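# Hang a picture frame level on a wall screw

## Task

Get the picture frame hanging level and unsupported from the screw, resting on the screw's shaft rather than its head, at the frame's balance point; the free-standing display board must still be upright on its own when you finish.

## Robot and tools

Robot: two arms, left_arm and right_arm, each ending in a two-finger gripper. Nominal bases are in the scene frame; calibrated bases: left_arm at (+0.003, +0.236, +0.049) m, right_arm at (+0.012, -0.304, +0.049) m, both almost unrotated. Scene frame: origin at table-top height midway between the arms, +x out over the table, +y toward left_arm, +z up. Arm names do not match image sides. A camera stand is fixed behind the arms.

Gripper axes: fingers point along the gripper's +z and close along its y. end_effector_position is the point between the pads, roughly 5 mm short of the tips. Reported poses may be off by a few cm, more at long reach.

ROW (used by both motion tools): 16 numbers, always both arms: left_arm x, y, z, qw, qx, qy, qz, opening, then right_arm the same eight. x, y, z are an absolute gripper position in metres and qw..qz an absolute orientation quaternion (w first), both in the scene frame. Opening runs -1 (closed) to +1 (fully open, 0.070 m); it is an absolute finger target. Closing fully takes about 1 s. To keep an arm still or its orientation fixed, resend the exact pose and quaternion from the last result where it was settled, not the drifted readings.

execute_actions(actions, cameras): actions is a list holding at most one item. Empty list: just report state (and all images by default). {"rows": [...], "steps": n}: up to 15 rows, one applied per 1/30 s step, last row repeated to fill steps (default 15, minimum 5). Each target must lie within 0.6 m of that arm's last reported position along every gripper axis, or the call is refused and nothing is sent. {"steps": n} alone (up to 300) waits. The result is read 5 steps before an action ends; those steps run afterward. cameras: list of names, ["all"], or [] for none; unknown names invalidate the call.

move(target, speed, blend, grip_force, blocking, cameras): target is one ROW or a list of up to 15 ROWs (absolute poses, no 0.6 m limit); grippers travel in straight lines, shortest rotation, all paths finishing together, min 0.5 s, cut off after 10 s. speed: m/s per arm path, 0.002 to 2.2, default 0.25 (rotation capped at twice that in rad/s); one value or one per target. blend: corner-rounding radius in metres per target; 0 means stop at each. grip_force: newtons per pad, 5 to 20, one value or per arm; persists. blocking=false returns about 0.5 s after start. Changed openings pause the paths: in the first target only if already within 3 mm; in later targets on arrival. Paths ignore obstacles and the other arm; faster moves lag and stray more and strike harder; aiming past a contact presses harder. Avoid paths close to an arm's own base (it can flip the shoulder); go around. Result adds a move: line: done (within 3 mm and 2 degrees), off_target, moving, held or fault, and limits such as paced (pose clipped) or held (steps withheld).

wait(seconds 0 to 10, cameras): lets time run; returns early if a move ends. stop(cameras): brakes the current move (needs stopping distance); fingers continue. zoom_image(camera, region [x0,y0,x1,y1] in pixels, max 504x504): enlarges part of the newest image of cam_head_left, cam_head_right, cam_left_wrist or cam_right_wrist (each 896x504). finished_scene(scene): scene is the current scene number; it ends and grades the scene irreversibly, so call it only when the frame hangs on its own.

Results give each gripper's position, quaternion, Hand target (what the controller now drives toward), grip_measured (same scale as opening; true width is the last Joint positions value in m), joint positions and torques (include arm weight, offset and noisy; positive toward larger angle), motor temperatures. To grip, command about 0.05 below the reading at first contact; less margin grips softer. Orientation commands are clipped to 32 degrees from the measured one per step. Joint ranges (rad): waist ±2.618, shoulder 0 to 3.140, elbow -2.967 to 0 (straight at -2.831), forearm roll ±1.745, wrist pitch ±1.220, wrist roll ±2.094. Contact torque limits: 21.6 N m for waist, shoulder, elbow; 7.52 for the three wrist joints, whose motors only give about 4 N m.

Cautions: reaching a load limit freezes that arm 10 s (TORQUE FAULT). Holding loads, stretched arms or unreachable targets heat motors; MOTOR HOT appears at 65 °C, and at 80 °C the arm goes limp for 30 s or more. The clearance check blocks arm-to-arm approaches but not fingers; any arm-on-arm press or squeezing the other gripper can fail the task. Don't drop the frame, release it while moving, knock the loose display board, or let anything leave the table. Objects may get occasional nudges. Camera calibrations are given per camera; head cameras are accurate near image centre, wrist cameras lag while moving.

Each tool is called after "Call:" as name(argument=value, ...), one argument or row to a line, values as JSON.

## Session

Call:
execute_actions(
  actions=[],
)

Scene clock: 0.00 s of 4500.00 s.
left_arm: end_effector_position=(+0.3510, +0.5999, +0.2155) grip_measured=+0.59 end_effector_quat_wxyz=(+0.247, -0.380, +0.744, +0.491) | right_arm: end_effector_position=(+0.3748, -0.3621, +0.2306) grip_measured=+0.98 end_effector_quat_wxyz=(+0.266, -0.127, +0.954, +0.046)
Joint positions: left_arm=[0.435 2.012 -1.399 1.391 1.016 -1.325 0.056] | right_arm=[-0.326 1.505 -1.187 0.405 0.93 -0.792 0.069]
Joint torques (N m): no reading
Motor temperatures (°C): left_arm=[31 31 32 33 36 30] | right_arm=[30 30 33 35 39 32]
Hand target: left_arm +0.3510, +0.5999, +0.2155; +0.247, -0.380, +0.744, +0.491 | right_arm +0.3748, -0.3621, +0.2306; +0.266, -0.127, +0.954, +0.046

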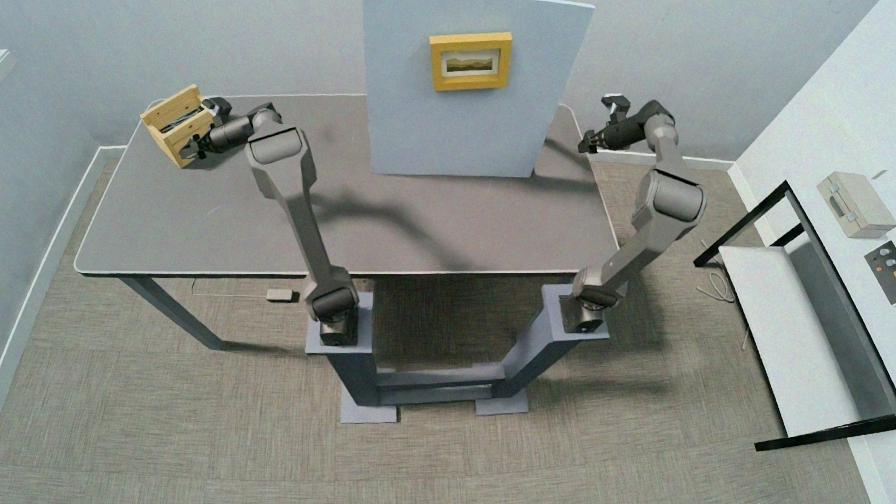

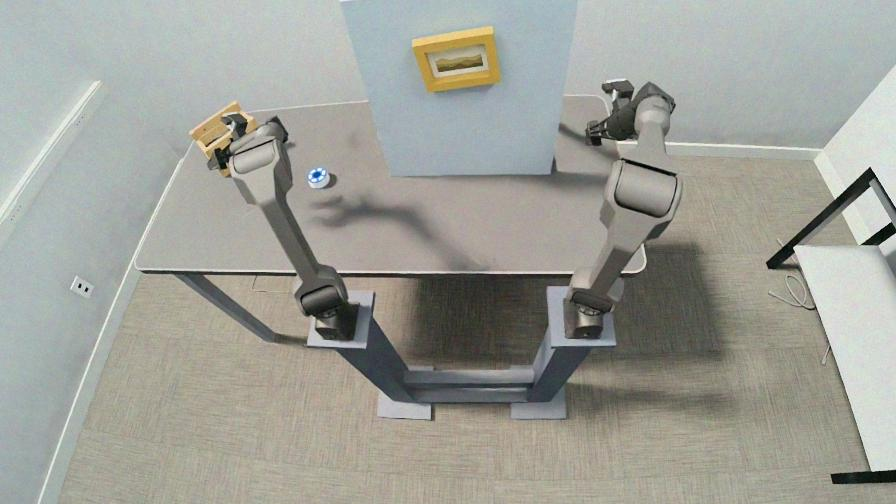

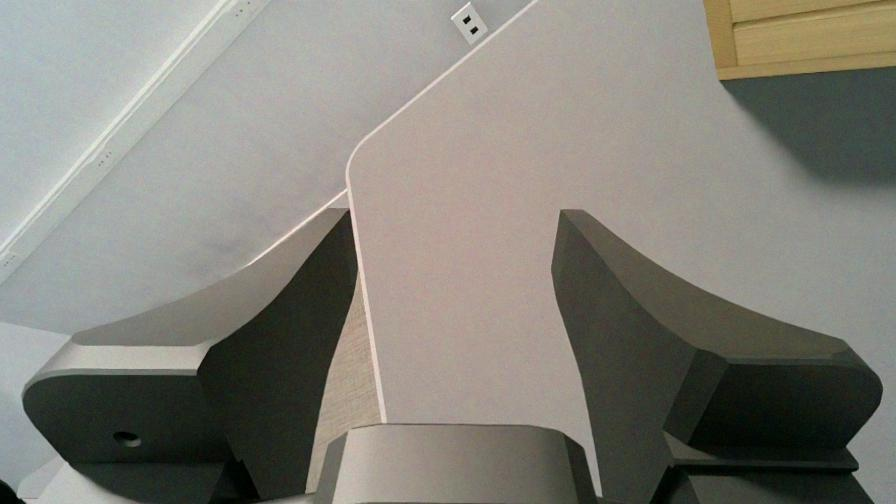

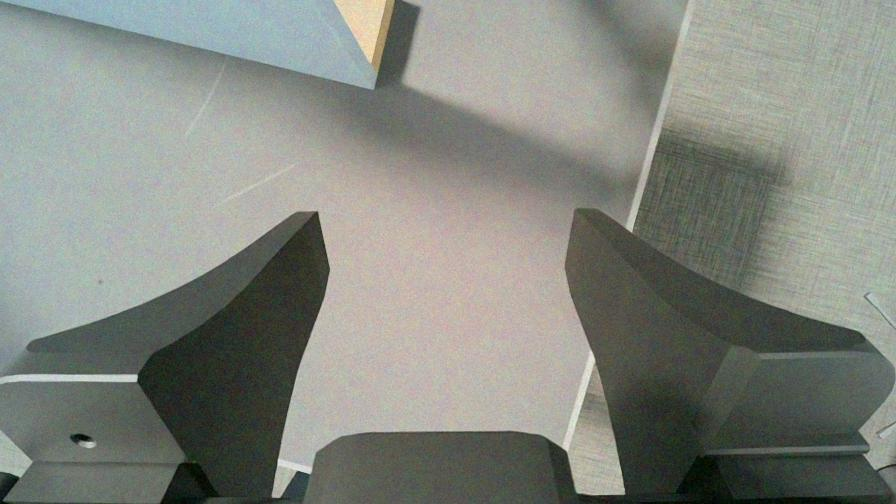

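Call:
zoom_image(
  camera="cam_head_left",
  region=[360, 0, 600, 180],
)

Call:
zoom_image(
  camera="cam_head_right",
  region=[340, 0, 580, 180],
)

Call:
zoom_image(
  camera="cam_head_right",
  region=[400, 15, 520, 105],
)

Call:
zoom_image(
  camera="cam_head_left",
  region=[420, 20, 520, 100],
)

Scaled by 2.100 from the camera's 896x504 image, which has a finer 1280x720 frame.

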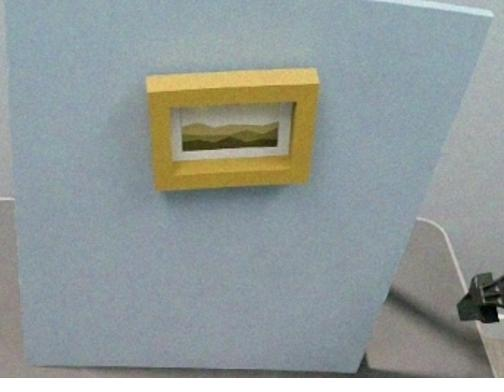

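Scaled by 2.100 from the camera's 896x504 image, which has a finer 1280x720 frame.

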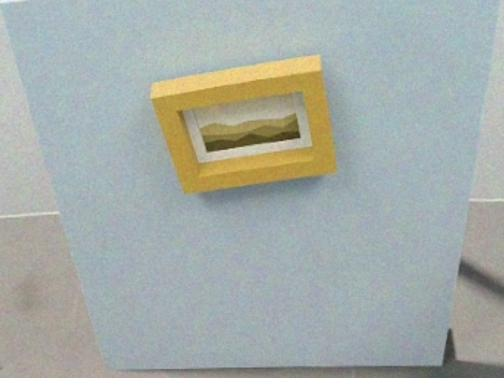

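Scaled by 4.200 from the camera's 896x504 image, which has a finer 1280x720 frame.

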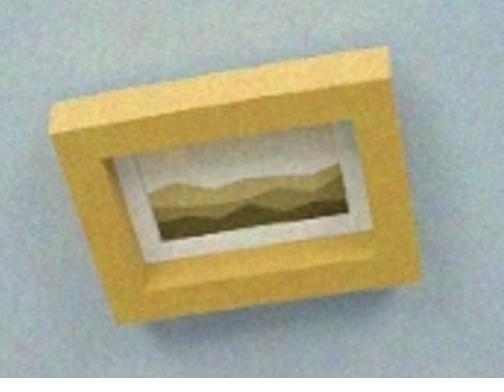

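Scaled by 5.040 from the camera's 896x504 image, which has a finer 1280x720 frame.

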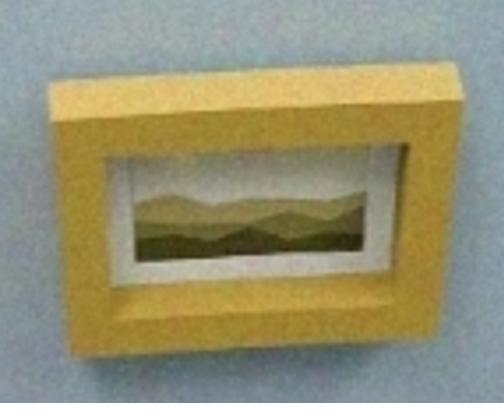

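Call:
move(
  target=[
    [0.3510,0.5999,0.2155,0.247,-0.380,0.744,0.491,0.59,0.33,-0.22,0.48,0.492,0,0.870,0,0.98],
    [0.3510,0.5999,0.2155,0.247,-0.380,0.744,0.491,0.59,0.41,-0.055,0.535,0.492,0,0.870,0,0.98],
  ],
  blend=0.04,
  speed=0.35,
  cameras=["all"],
)

Scene clock: 16.20 s of 4500.00 s.
left_arm: end_effector_position=(+0.3508, +0.6000, +0.2155) grip_measured=+0.59 end_effector_quat_wxyz=(+0.247, -0.380, +0.744, +0.491) | right_arm: end_effector_position=(+0.4098, -0.0547, +0.5347) grip_measured=+0.98 end_effector_quat_wxyz=(+0.576, -0.031, +0.815, +0.055)
Joint positions: left_arm=[0.435 2.013 -1.4 1.391 1.018 -1.325 0.056] | right_arm=[0.885 1.828 -2.412 -0.733 1.216 0.646 0.069]
Joint torques (N m): left_arm=[-0.66 -7.64 -2.97 0.5 0.52 -0.1] | right_arm=[-0.49 -7.42 -3.01 -0.63 -0.35 0.13]
Hand target: left_arm +0.3510, +0.5999, +0.2155; +0.247, -0.380, +0.744, +0.491 | right_arm +0.4100, -0.0552, +0.5346; +0.576, -0.031, +0.815, +0.055
Off the commanded pose: left_arm 0.000 m, 0 deg | right_arm 0.000 m, 14 deg.
joint sent to its limit (right arm) — joint 5 (wrist pitch), upper limit.
Kept back: nothing.
move: off_target (right_arm); blend cut to 0 m at target 1
camera_calibration:
cam_left_wrist: T_world_to_cam=[[0.800826, -0.211057, -0.560475, -0.0299628], [-0.482002, -0.78258, -0.394008, 0.724272], [-0.355459, 0.585682, -0.728441, 0.0520106], [0, 0, 0, 1]] pos_world=[0.391583, 0.530015, 0.306462]
cam_right_wrist: T_world_to_cam=[[0.0924846, -0.991945, -0.0865532, -0.0452855], [-0.839204, -0.0308689, -0.542939, 0.626151], [0.535894, 0.122849, -0.8353, 0.352123], [0, 0, 0, 1]] pos_world=[0.340956, -0.0688502, 0.630171]

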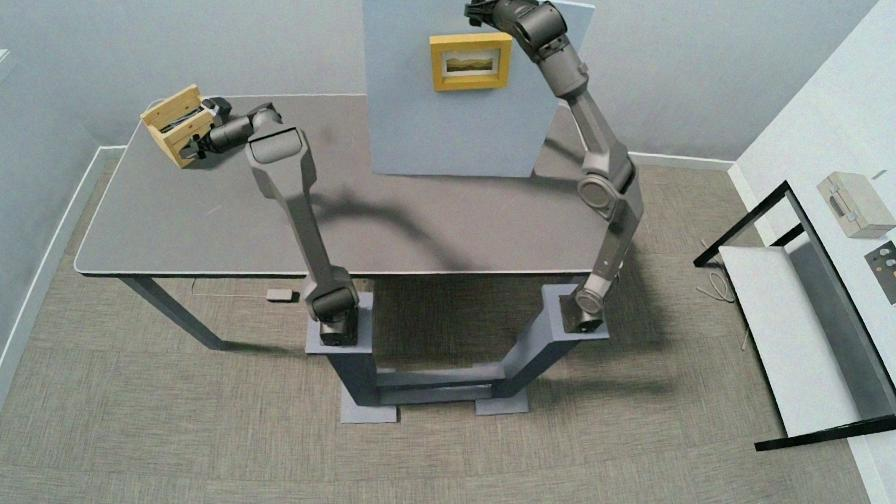

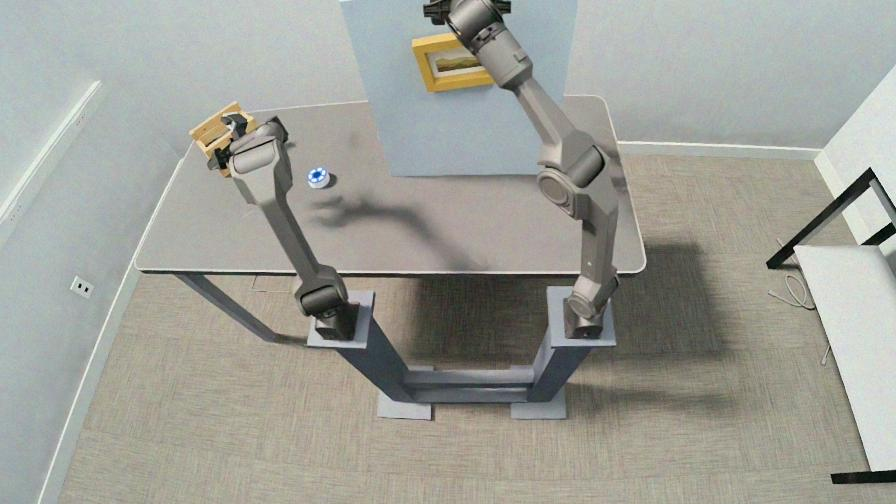

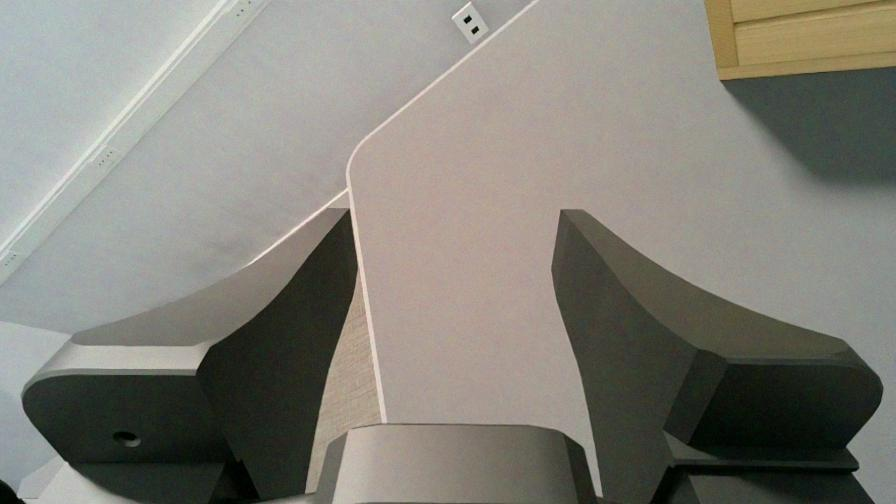

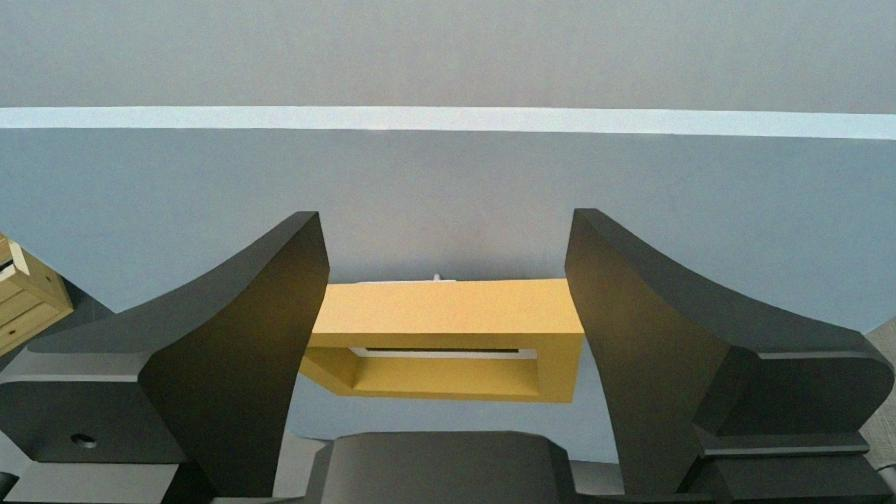

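Call:
zoom_image(
  camera="cam_right_wrist",
  region=[320, 255, 600, 345],
)

Call:
zoom_image(
  camera="cam_right_wrist",
  region=[390, 260, 480, 300],
)

Scaled by 1.800 from the camera's 896x504 image, which has a finer 1280x720 frame.

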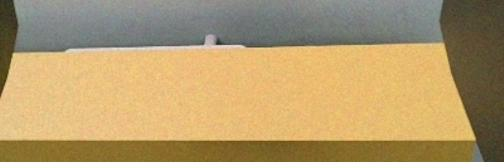

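Scaled by 5.600 from the camera's 896x504 image, which has a finer 1280x720 frame.

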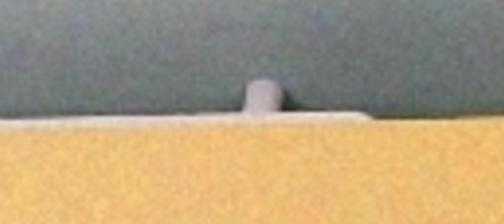

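Call:
zoom_image(
  camera="cam_right_wrist",
  region=[270, 250, 620, 440],
)

Scaled by 1.440 from the camera's 896x504 image, which has a finer 1280x720 frame.

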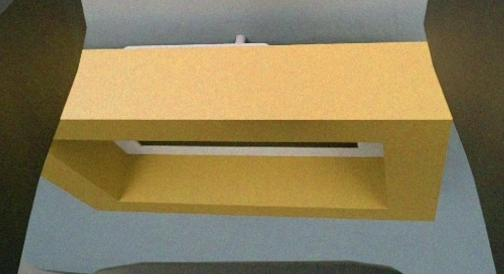

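Call:
move(
  target=[
    [0.3510,0.5999,0.2155,0.247,-0.380,0.744,0.491,0.59,0.34,-0.03,0.50,0.576,-0.031,0.815,0.055,0.98],
    [0.3510,0.5999,0.2155,0.247,-0.380,0.744,0.491,0.59,0.345,-0.02,0.435,0.494,-0.570,0.4195,-0.506,0.4],
  ],
  blend=0.03,
  speed=0.4,
  cameras=["cam_head_left","cam_head_right","cam_right_wrist"],
)

Scene clock: 25.70 s of 4500.00 s.
left_arm: end_effector_position=(+0.3508, +0.6000, +0.2155) grip_measured=+0.59 end_effector_quat_wxyz=(+0.247, -0.380, +0.744, +0.491) | right_arm: end_effector_position=(+0.3450, -0.0199, +0.4351) grip_measured=+0.40 end_effector_quat_wxyz=(-0.494, +0.570, -0.419, +0.506)
Joint positions: left_arm=[0.435 2.013 -1.4 1.391 1.018 -1.325 0.056] | right_arm=[1.174 1.529 -1.274 -1.675 1.02 0.033 0.049]
Joint torques (N m): left_arm=[-0.88 -7.66 -3.14 0.53 0.53 -0.07] | right_arm=[0.43 -6.26 -4.71 -0.91 0.26 0.36]
Hand target: left_arm +0.3510, +0.5999, +0.2155; +0.247, -0.380, +0.744, +0.491 | right_arm +0.3450, -0.0200, +0.4350; -0.494, +0.570, -0.419, +0.506
Off the commanded pose: left_arm 0.000 m, 0 deg | right_arm 0.000 m, 0 deg.
Kept back: nothing.
move: done
camera_calibration:
cam_right_wrist: T_world_to_cam=[[-0.026894, 0.122333, 0.992125, -0.419241], [-0.495035, -0.863871, 0.0930996, 0.106785], [0.868457, -0.488632, 0.083792, -0.227512], [0, 0, 0, 1]] pos_world=[0.239172, 0.0323659, 0.425061]
Images, in order (width x height): cam_head_left 896x504, cam_head_right 896x504, cam_right_wrist 896x504.

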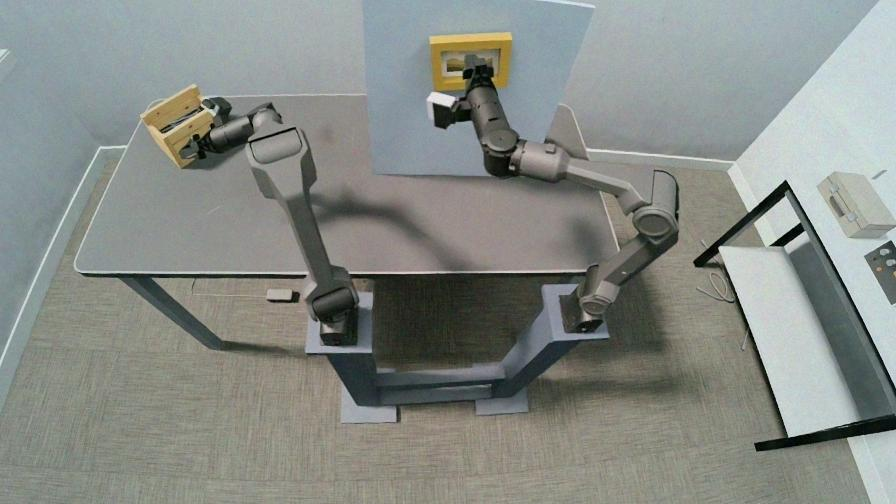

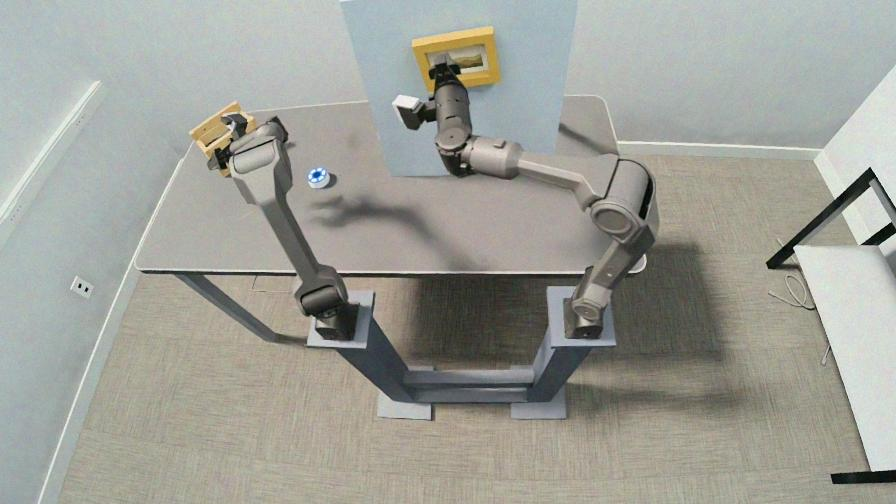

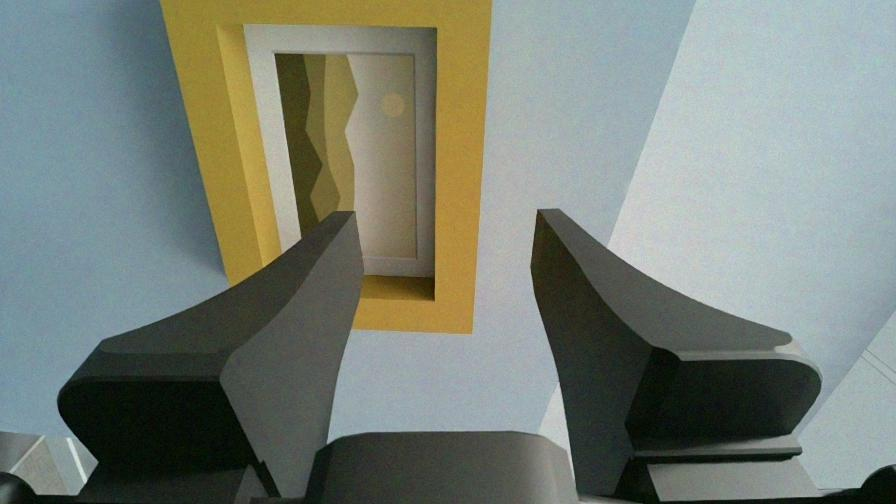

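Call:
move(
  target=[0.3510,0.5999,0.2155,0.247,-0.380,0.744,0.491,0.59,0.427,-0.040,0.4447,0.494,-0.570,0.4195,-0.506,0.4],
  speed=0.12,
  cameras=["cam_head_left","cam_head_right","cam_right_wrist"],
)

Scene clock: 30.13 s of 4500.00 s.
left_arm: end_effector_position=(+0.3508, +0.6000, +0.2155) grip_measured=+0.59 end_effector_quat_wxyz=(+0.247, -0.380, +0.744, +0.491) | right_arm: end_effector_position=(+0.4274, -0.0399, +0.4448) grip_measured=+0.40 end_effector_quat_wxyz=(-0.494, +0.570, -0.419, +0.506)
Joint positions: left_arm=[0.435 2.013 -1.4 1.391 1.018 -1.325 0.056] | right_arm=[0.897 1.623 -1.421 -1.696 0.741 0.006 0.049]
Joint torques (N m): left_arm=[-0.95 -7.62 -3.15 0.49 0.49 -0.05] | right_arm=[0.7 -7.04 -3.75 -0.68 0.24 0.14]
Hand target: left_arm +0.3510, +0.5999, +0.2155; +0.247, -0.380, +0.744, +0.491 | right_arm +0.4270, -0.0400, +0.4447; -0.494, +0.570, -0.419, +0.506
Off the commanded pose: left_arm 0.000 m, 0 deg | right_arm 0.000 m, 0 deg.
Kept back: nothing.
move: done
camera_calibration:
cam_right_wrist: T_world_to_cam=[[-0.0265884, 0.121608, 0.992222, -0.42453], [-0.495044, -0.863918, 0.0926172, 0.12959], [0.868461, -0.488731, 0.0831714, -0.309405], [0, 0, 0, 1]] pos_world=[0.321572, 0.0123654, 0.434959]
Images, in order (width x height): cam_head_left 896x504, cam_head_right 896x504, cam_right_wrist 896x504.

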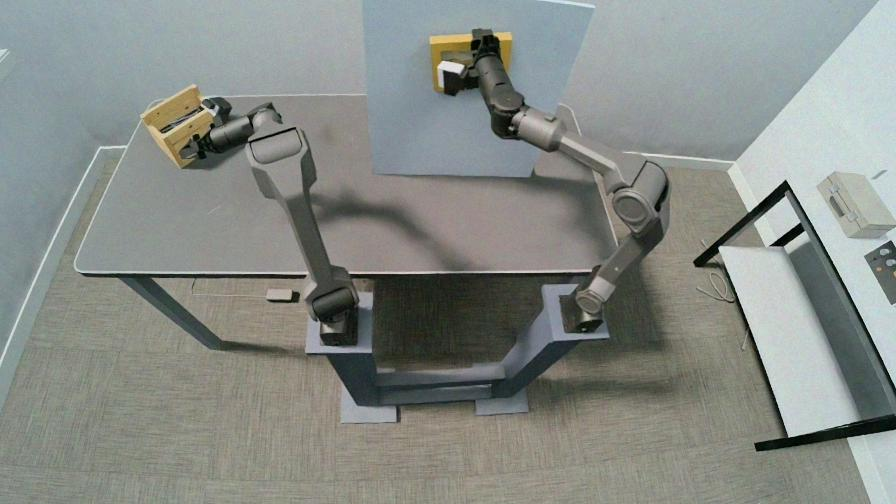

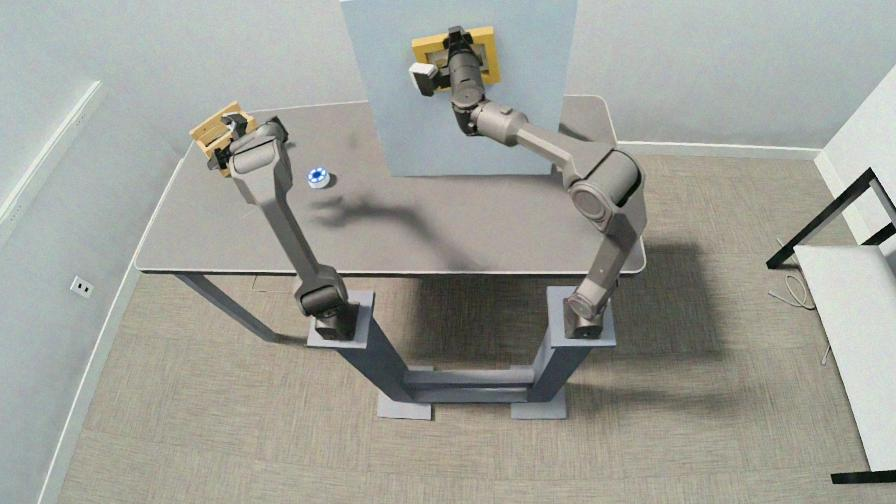

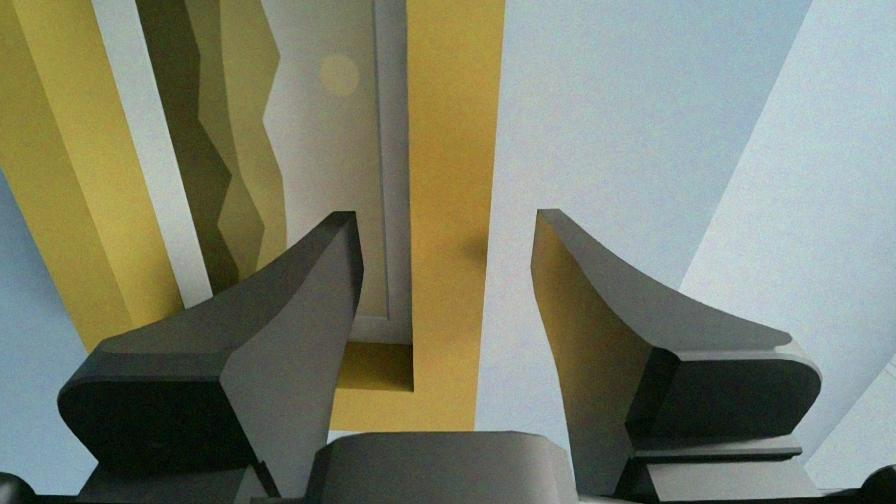

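Call:
move(
  target=[0.3510,0.5999,0.2155,0.247,-0.380,0.744,0.491,0.59,0.449,-0.052,0.449,0.494,-0.570,0.4195,-0.506,0.4],
  speed=0.08,
  cameras=["cam_right_wrist","cam_head_right","cam_head_left"],
)

Call:
zoom_image(
  camera="cam_head_left",
  region=[420, 10, 530, 110],
)

Scene clock: 31.93 s of 4500.00 s.
left_arm: end_effector_position=(+0.3508, +0.6000, +0.2155) grip_measured=+0.59 end_effector_quat_wxyz=(+0.247, -0.380, +0.744, +0.491) | right_arm: end_effector_position=(+0.4483, -0.0498, +0.4483) grip_measured=+0.40 end_effector_quat_wxyz=(-0.495, +0.572, -0.418, +0.503)
Joint positions: left_arm=[0.435 2.013 -1.4 1.391 1.018 -1.325 0.056] | right_arm=[0.821 1.643 -1.462 -1.688 0.657 -0.012 0.049]
Joint torques (N m): left_arm=[-0.71 -7.77 -3.25 0.51 0.5 -0.04] | right_arm=[-7.23 -6.18 -5.53 -1.44 1.49 -0.31]
Hand target: left_arm +0.3510, +0.5999, +0.2155; +0.247, -0.380, +0.744, +0.491 | right_arm +0.4490, -0.0520, +0.4490; -0.494, +0.570, -0.419, +0.506
Off the commanded pose: left_arm 0.000 m, 0 deg | right_arm 0.002 m, 0 deg.
Kept back: nothing.
move: done
camera_calibration:
cam_right_wrist: T_world_to_cam=[[-0.0247052, 0.120375, 0.992421, -0.427089], [-0.488982, -0.867319, 0.0930282, 0.128013], [0.871944, -0.482978, 0.0802886, -0.33264], [0, 0, 0, 1]] pos_world=[0.342088, 0.00178076, 0.43865]
Images, in order (width x height): cam_head_left 896x504, cam_head_right 896x504, cam_right_wrist 896x504.

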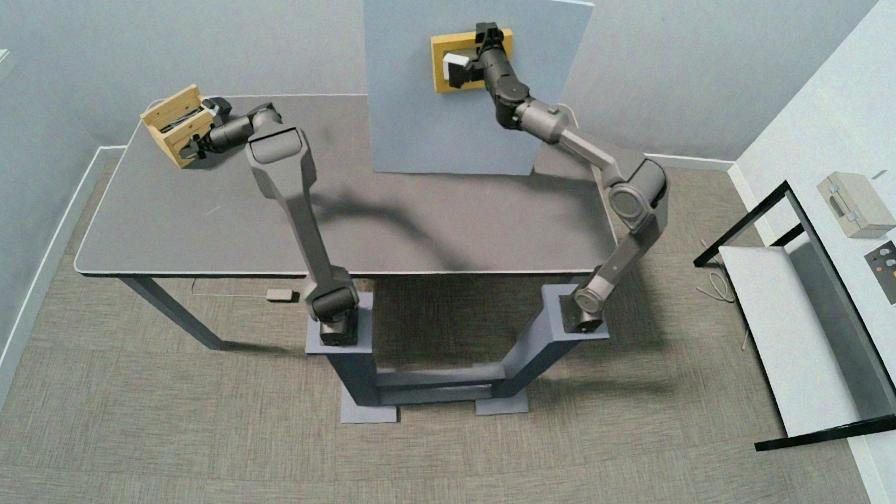

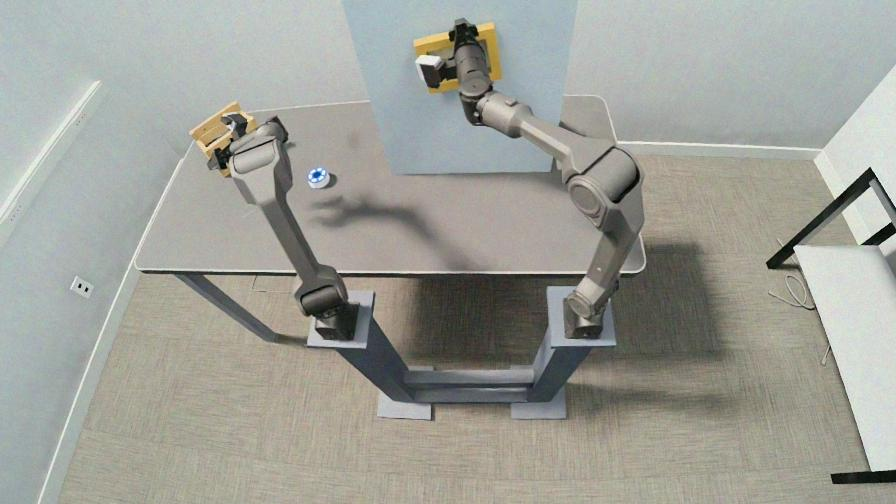

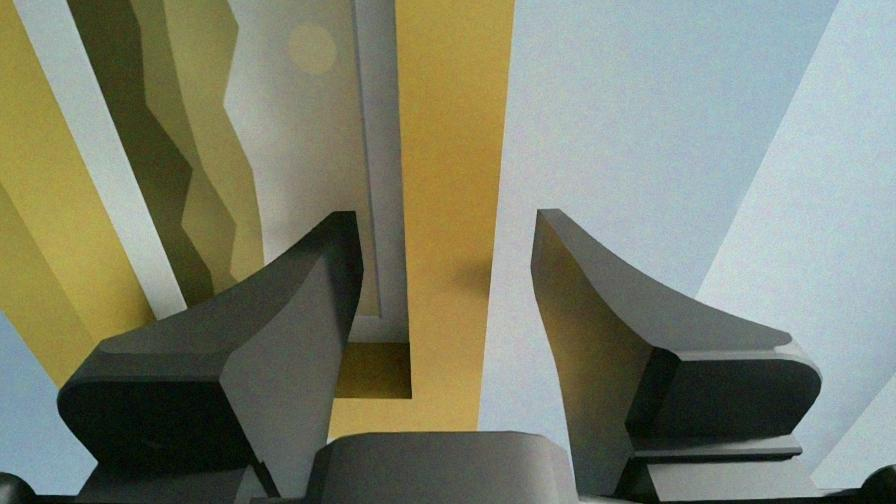

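Scaled by 4.582 from the camera's 896x504 image, which has a finer 1280x720 frame.

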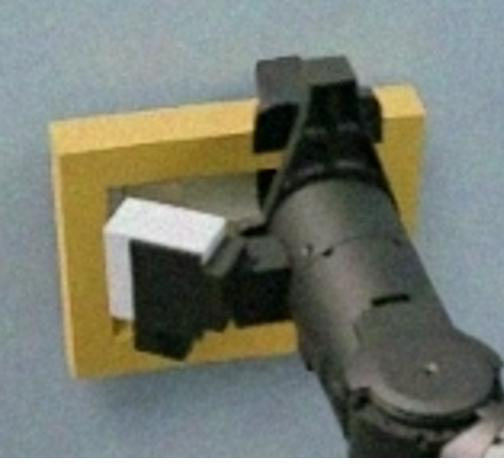

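Call:
move(
  target=[0.3510,0.5999,0.2155,0.247,-0.380,0.744,0.491,0.59,0.440,-0.049,0.4485,0.494,-0.570,0.4195,-0.506,0.4],
  speed=0.1,
  cameras=["cam_right_wrist","cam_head_right","cam_head_left"],
)

Call:
zoom_image(
  camera="cam_head_left",
  region=[360, 0, 600, 200],
)

Call:
zoom_image(
  camera="cam_head_right",
  region=[340, 0, 580, 200],
)

Scene clock: 32.97 s of 4500.00 s.
left_arm: end_effector_position=(+0.3508, +0.6000, +0.2155) grip_measured=+0.59 end_effector_quat_wxyz=(+0.247, -0.380, +0.744, +0.491) | right_arm: end_effector_position=(+0.4404, -0.0496, +0.4487) grip_measured=+0.40 end_effector_quat_wxyz=(-0.493, +0.569, -0.419, +0.507)
Joint positions: left_arm=[0.435 2.013 -1.4 1.391 1.018 -1.325 0.056] | right_arm=[0.845 1.628 -1.443 -1.69 0.69 -0.01 0.049]
Joint torques (N m): left_arm=[-0.73 -7.77 -3.25 0.51 0.48 -0.05] | right_arm=[0.74 -7.36 -3.76 -0.64 -0.03 0.35]
Hand target: left_arm +0.3510, +0.5999, +0.2155; +0.247, -0.380, +0.744, +0.491 | right_arm +0.4400, -0.0490, +0.4485; -0.494, +0.570, -0.419, +0.506
Off the commanded pose: left_arm 0.000 m, 0 deg | right_arm 0.001 m, 0 deg.
Kept back: nothing.
move: done
camera_calibration:
cam_right_wrist: T_world_to_cam=[[-0.0267755, 0.122118, 0.992154, -0.426623], [-0.496885, -0.862841, 0.0927921, 0.128091], [0.867403, -0.490502, 0.0837815, -0.325504], [0, 0, 0, 1]] pos_world=[0.334567, 0.0029607, 0.438661]
Images, in order (width x height): cam_head_left 896x504, cam_head_right 896x504, cam_right_wrist 896x504.

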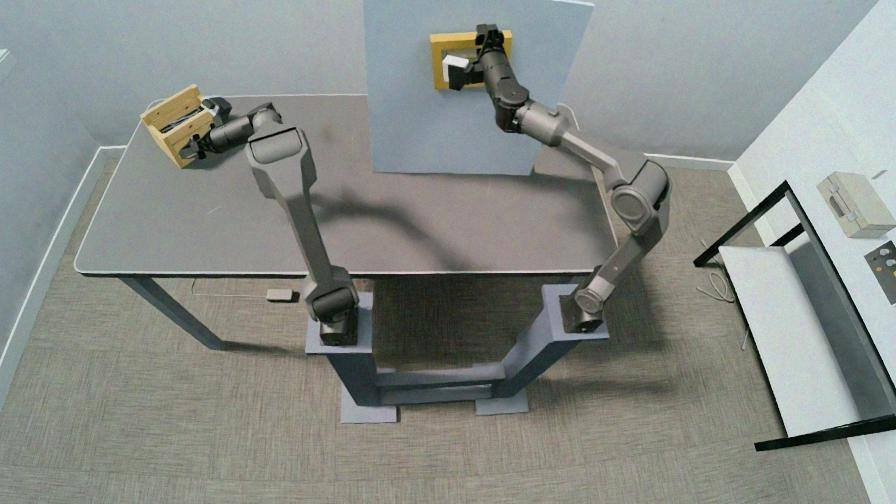

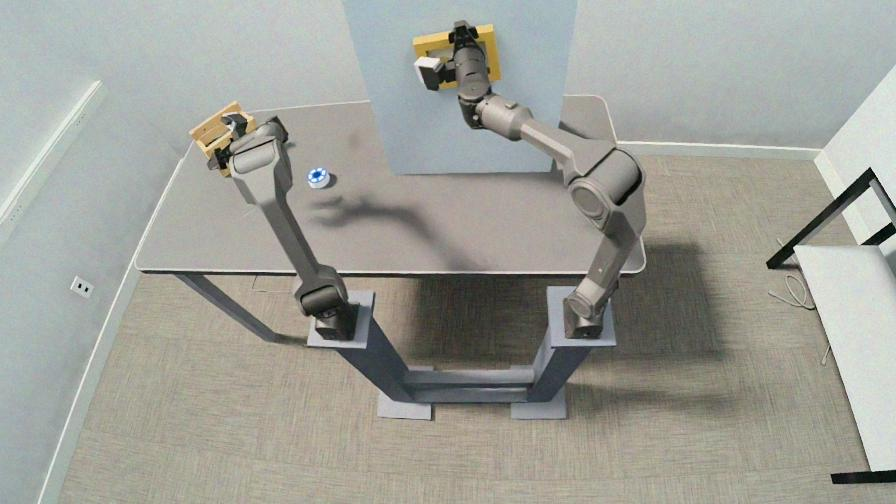

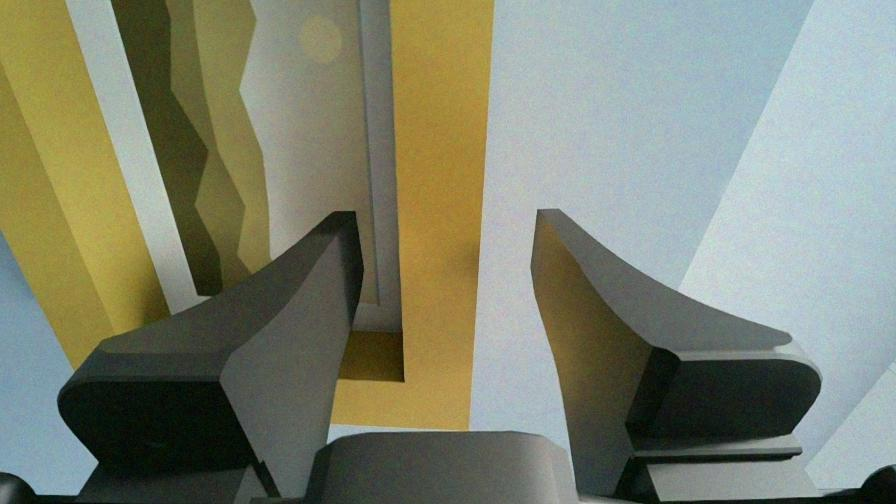

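Scaled by 2.100 from the camera's 896x504 image, which has a finer 1280x720 frame.

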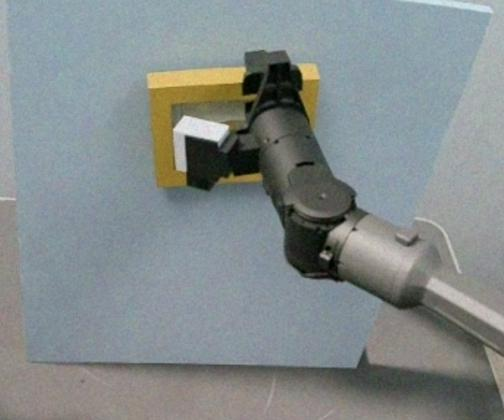

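Scaled by 2.100 from the camera's 896x504 image, which has a finer 1280x720 frame.

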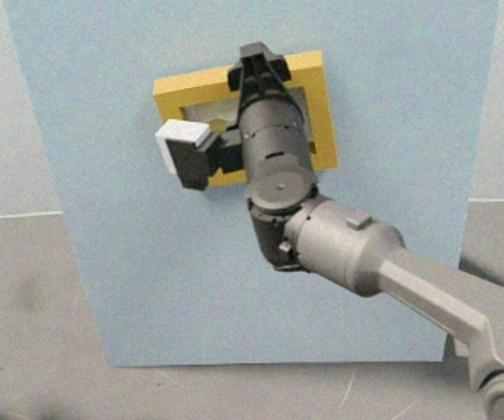

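Call:
move(
  target=[0.3510,0.5999,0.2155,0.247,-0.380,0.744,0.491,0.59,0.4405,-0.0496,0.4482,0.494,-0.570,0.4195,-0.506,-0.55],
  speed=0.1,
  grip_force=10,
  cameras=["cam_right_wrist","cam_head_right","cam_head_left"],
)

Call:
zoom_image(
  camera="cam_head_left",
  region=[420, 10, 530, 110],
)

Scene clock: 35.50 s of 4500.00 s.
left_arm: end_effector_position=(+0.3508, +0.6000, +0.2155) grip_measured=+0.59 end_effector_quat_wxyz=(+0.247, -0.380, +0.744, +0.491) | right_arm: end_effector_position=(+0.4405, -0.0494, +0.4480) grip_measured=-0.44 end_effector_quat_wxyz=(-0.494, +0.570, -0.419, +0.506)
Joint positions: left_arm=[0.435 2.013 -1.4 1.391 1.018 -1.325 0.056] | right_arm=[0.844 1.628 -1.441 -1.691 0.687 -0.007 0.02]
Joint torques (N m): left_arm=[-0.74 -7.7 -3.17 0.53 0.53 -0.02] | right_arm=[-0.71 -7.43 -4.31 -0.9 0.1 0.27]
Hand target: left_arm +0.3510, +0.5999, +0.2155; +0.247, -0.380, +0.744, +0.491 | right_arm +0.4405, -0.0496, +0.4482; -0.494, +0.570, -0.419, +0.506
Off the commanded pose: left_arm 0.000 m, 0 deg | right_arm 0.000 m, 0 deg.
Kept back: nothing.
grip_force (N): 10, 10
move: done
camera_calibration:
cam_right_wrist: T_world_to_cam=[[-0.025756, 0.121421, 0.992267, -0.426509], [-0.495255, -0.863772, 0.0928422, 0.127629], [0.868366, -0.489034, 0.0823817, -0.325263], [0, 0, 0, 1]] pos_world=[0.334671, 0.00296448, 0.438157]
Images, in order (width x height): cam_head_left 896x504, cam_head_right 896x504, cam_right_wrist 896x504.

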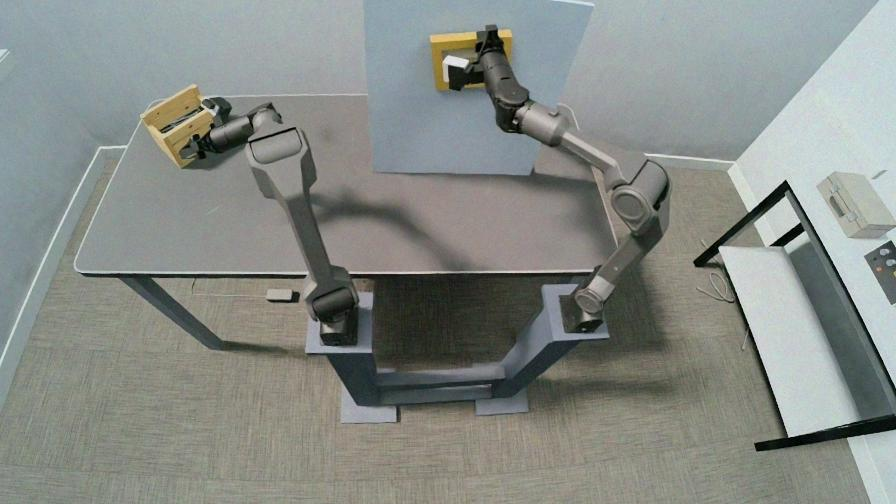

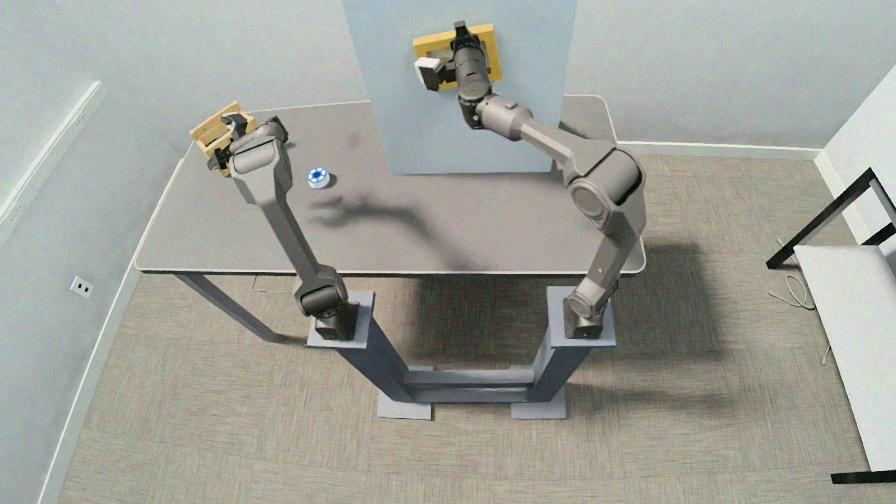

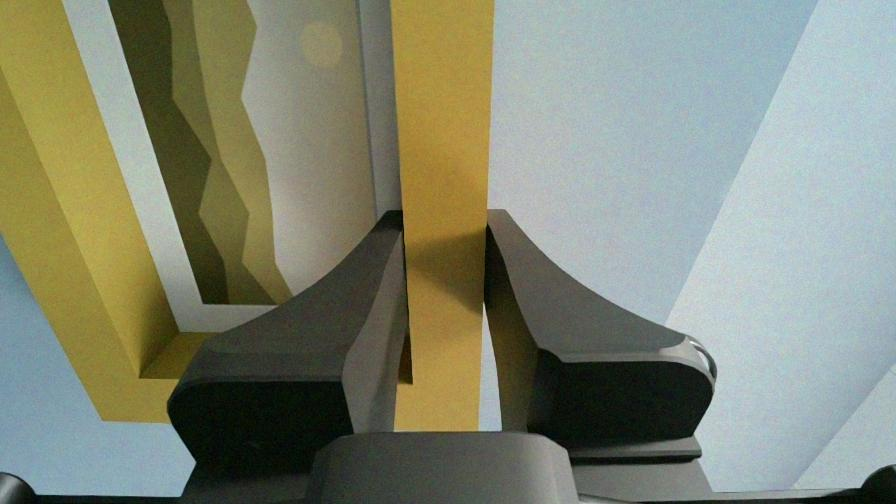

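Scaled by 4.582 from the camera's 896x504 image, which has a finer 1280x720 frame.

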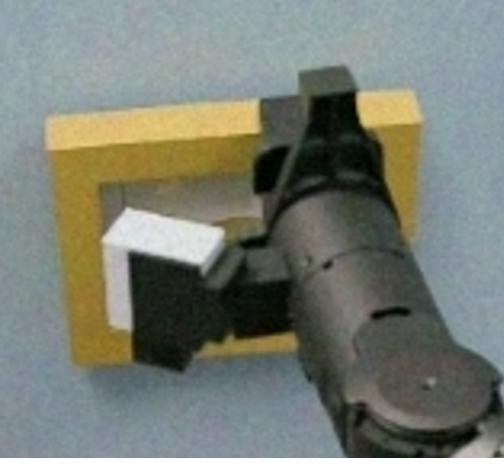

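Call:
move(
  target=[
    [0.3510,0.5999,0.2155,0.247,-0.380,0.744,0.491,0.59,0.4405,-0.0496,0.4535,0.494,-0.570,0.4195,-0.506,-0.55],
    [0.3510,0.5999,0.2155,0.247,-0.380,0.744,0.491,0.59,0.4405,-0.0571,0.4535,0.5336,-0.5336,0.4638,-0.4638,-0.55],
  ],
  speed=0.06,
  cameras=["cam_right_wrist","cam_head_right","cam_head_left"],
)

Call:
zoom_image(
  camera="cam_head_left",
  region=[360, 0, 600, 200],
)

Call:
zoom_image(
  camera="cam_head_right",
  region=[340, 0, 580, 200],
)

Scene clock: 38.30 s of 4500.00 s.
left_arm: end_effector_position=(+0.3508, +0.6000, +0.2155) grip_measured=+0.59 end_effector_quat_wxyz=(+0.247, -0.380, +0.744, +0.491) | right_arm: end_effector_position=(+0.4405, -0.0572, +0.4536) grip_measured=-0.44 end_effector_quat_wxyz=(+0.534, -0.533, +0.464, -0.464)
Joint positions: left_arm=[0.435 2.013 -1.4 1.391 1.018 -1.325 0.056] | right_arm=[0.826 1.608 -1.438 -1.676 0.668 0.135 0.019]
Joint torques (N m): left_arm=[-0.68 -7.68 -3.18 0.51 0.53 0] | right_arm=[-0.27 -8.32 -4.57 -1.16 0.04 0.02]
Hand target: left_arm +0.3510, +0.5999, +0.2155; +0.247, -0.380, +0.744, +0.491 | right_arm +0.4405, -0.0571, +0.4535; +0.534, -0.534, +0.464, -0.464
Off the commanded pose: left_arm 0.000 m, 0 deg | right_arm 0.000 m, 0 deg.
Kept back: nothing.
grip_force (N): 10, 10
move: done
camera_calibration:
cam_right_wrist: T_world_to_cam=[[-0.00424091, -0.0413544, 0.999136, -0.453097], [-0.494433, -0.868383, -0.0380411, 0.179086], [0.869205, -0.494167, -0.0167642, -0.285266], [0, 0, 0, 1]] pos_world=[0.334579, -0.00419146, 0.454735]
Images, in order (width x height): cam_head_left 896x504, cam_head_right 896x504, cam_right_wrist 896x504.

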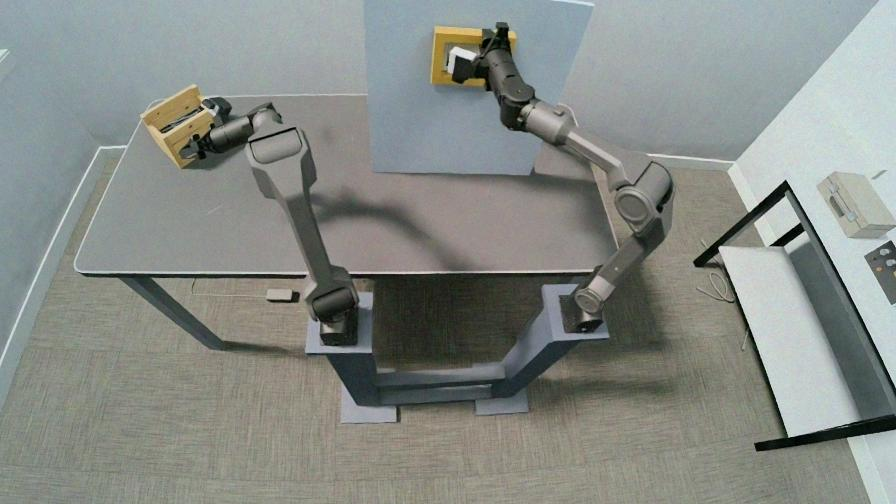

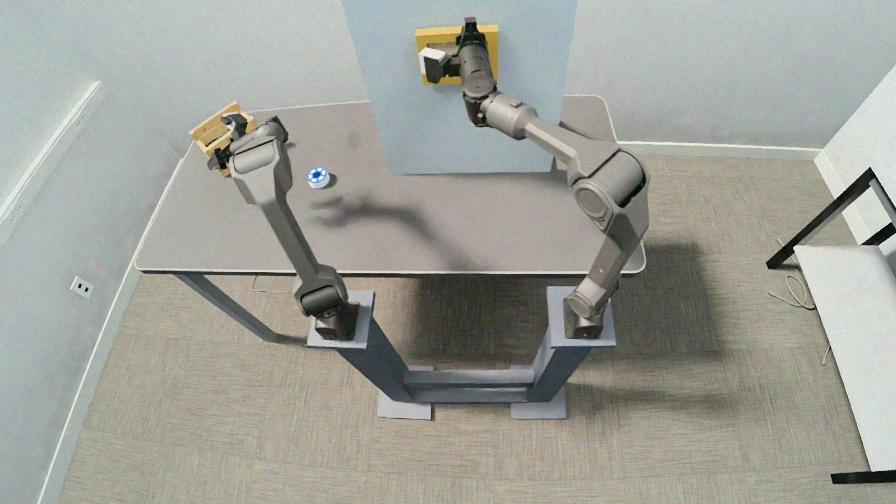

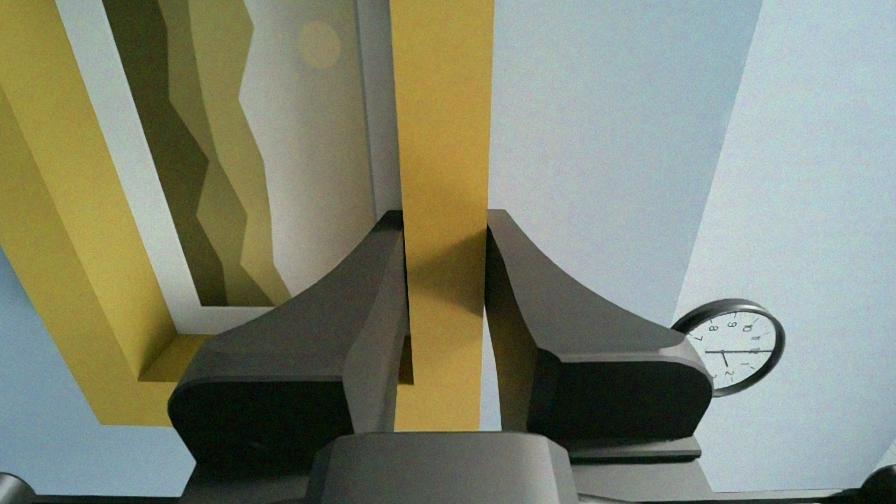

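Scaled by 2.100 from the camera's 896x504 image, which has a finer 1280x720 frame.

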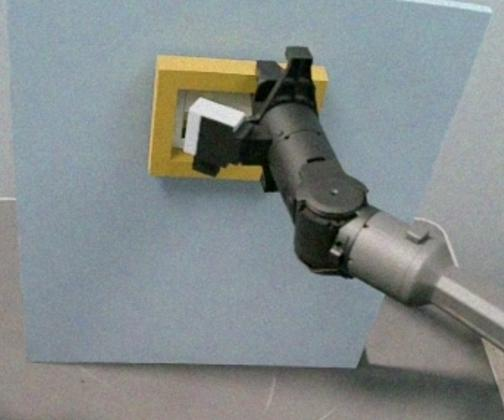

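Scaled by 2.100 from the camera's 896x504 image, which has a finer 1280x720 frame.

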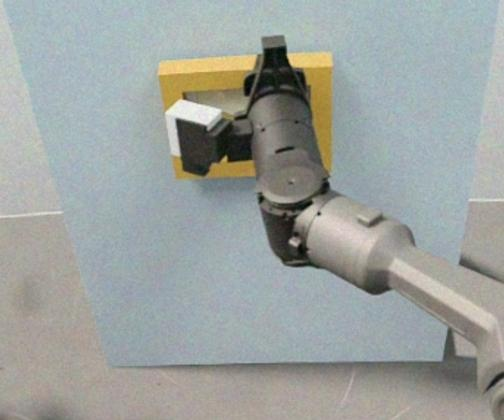

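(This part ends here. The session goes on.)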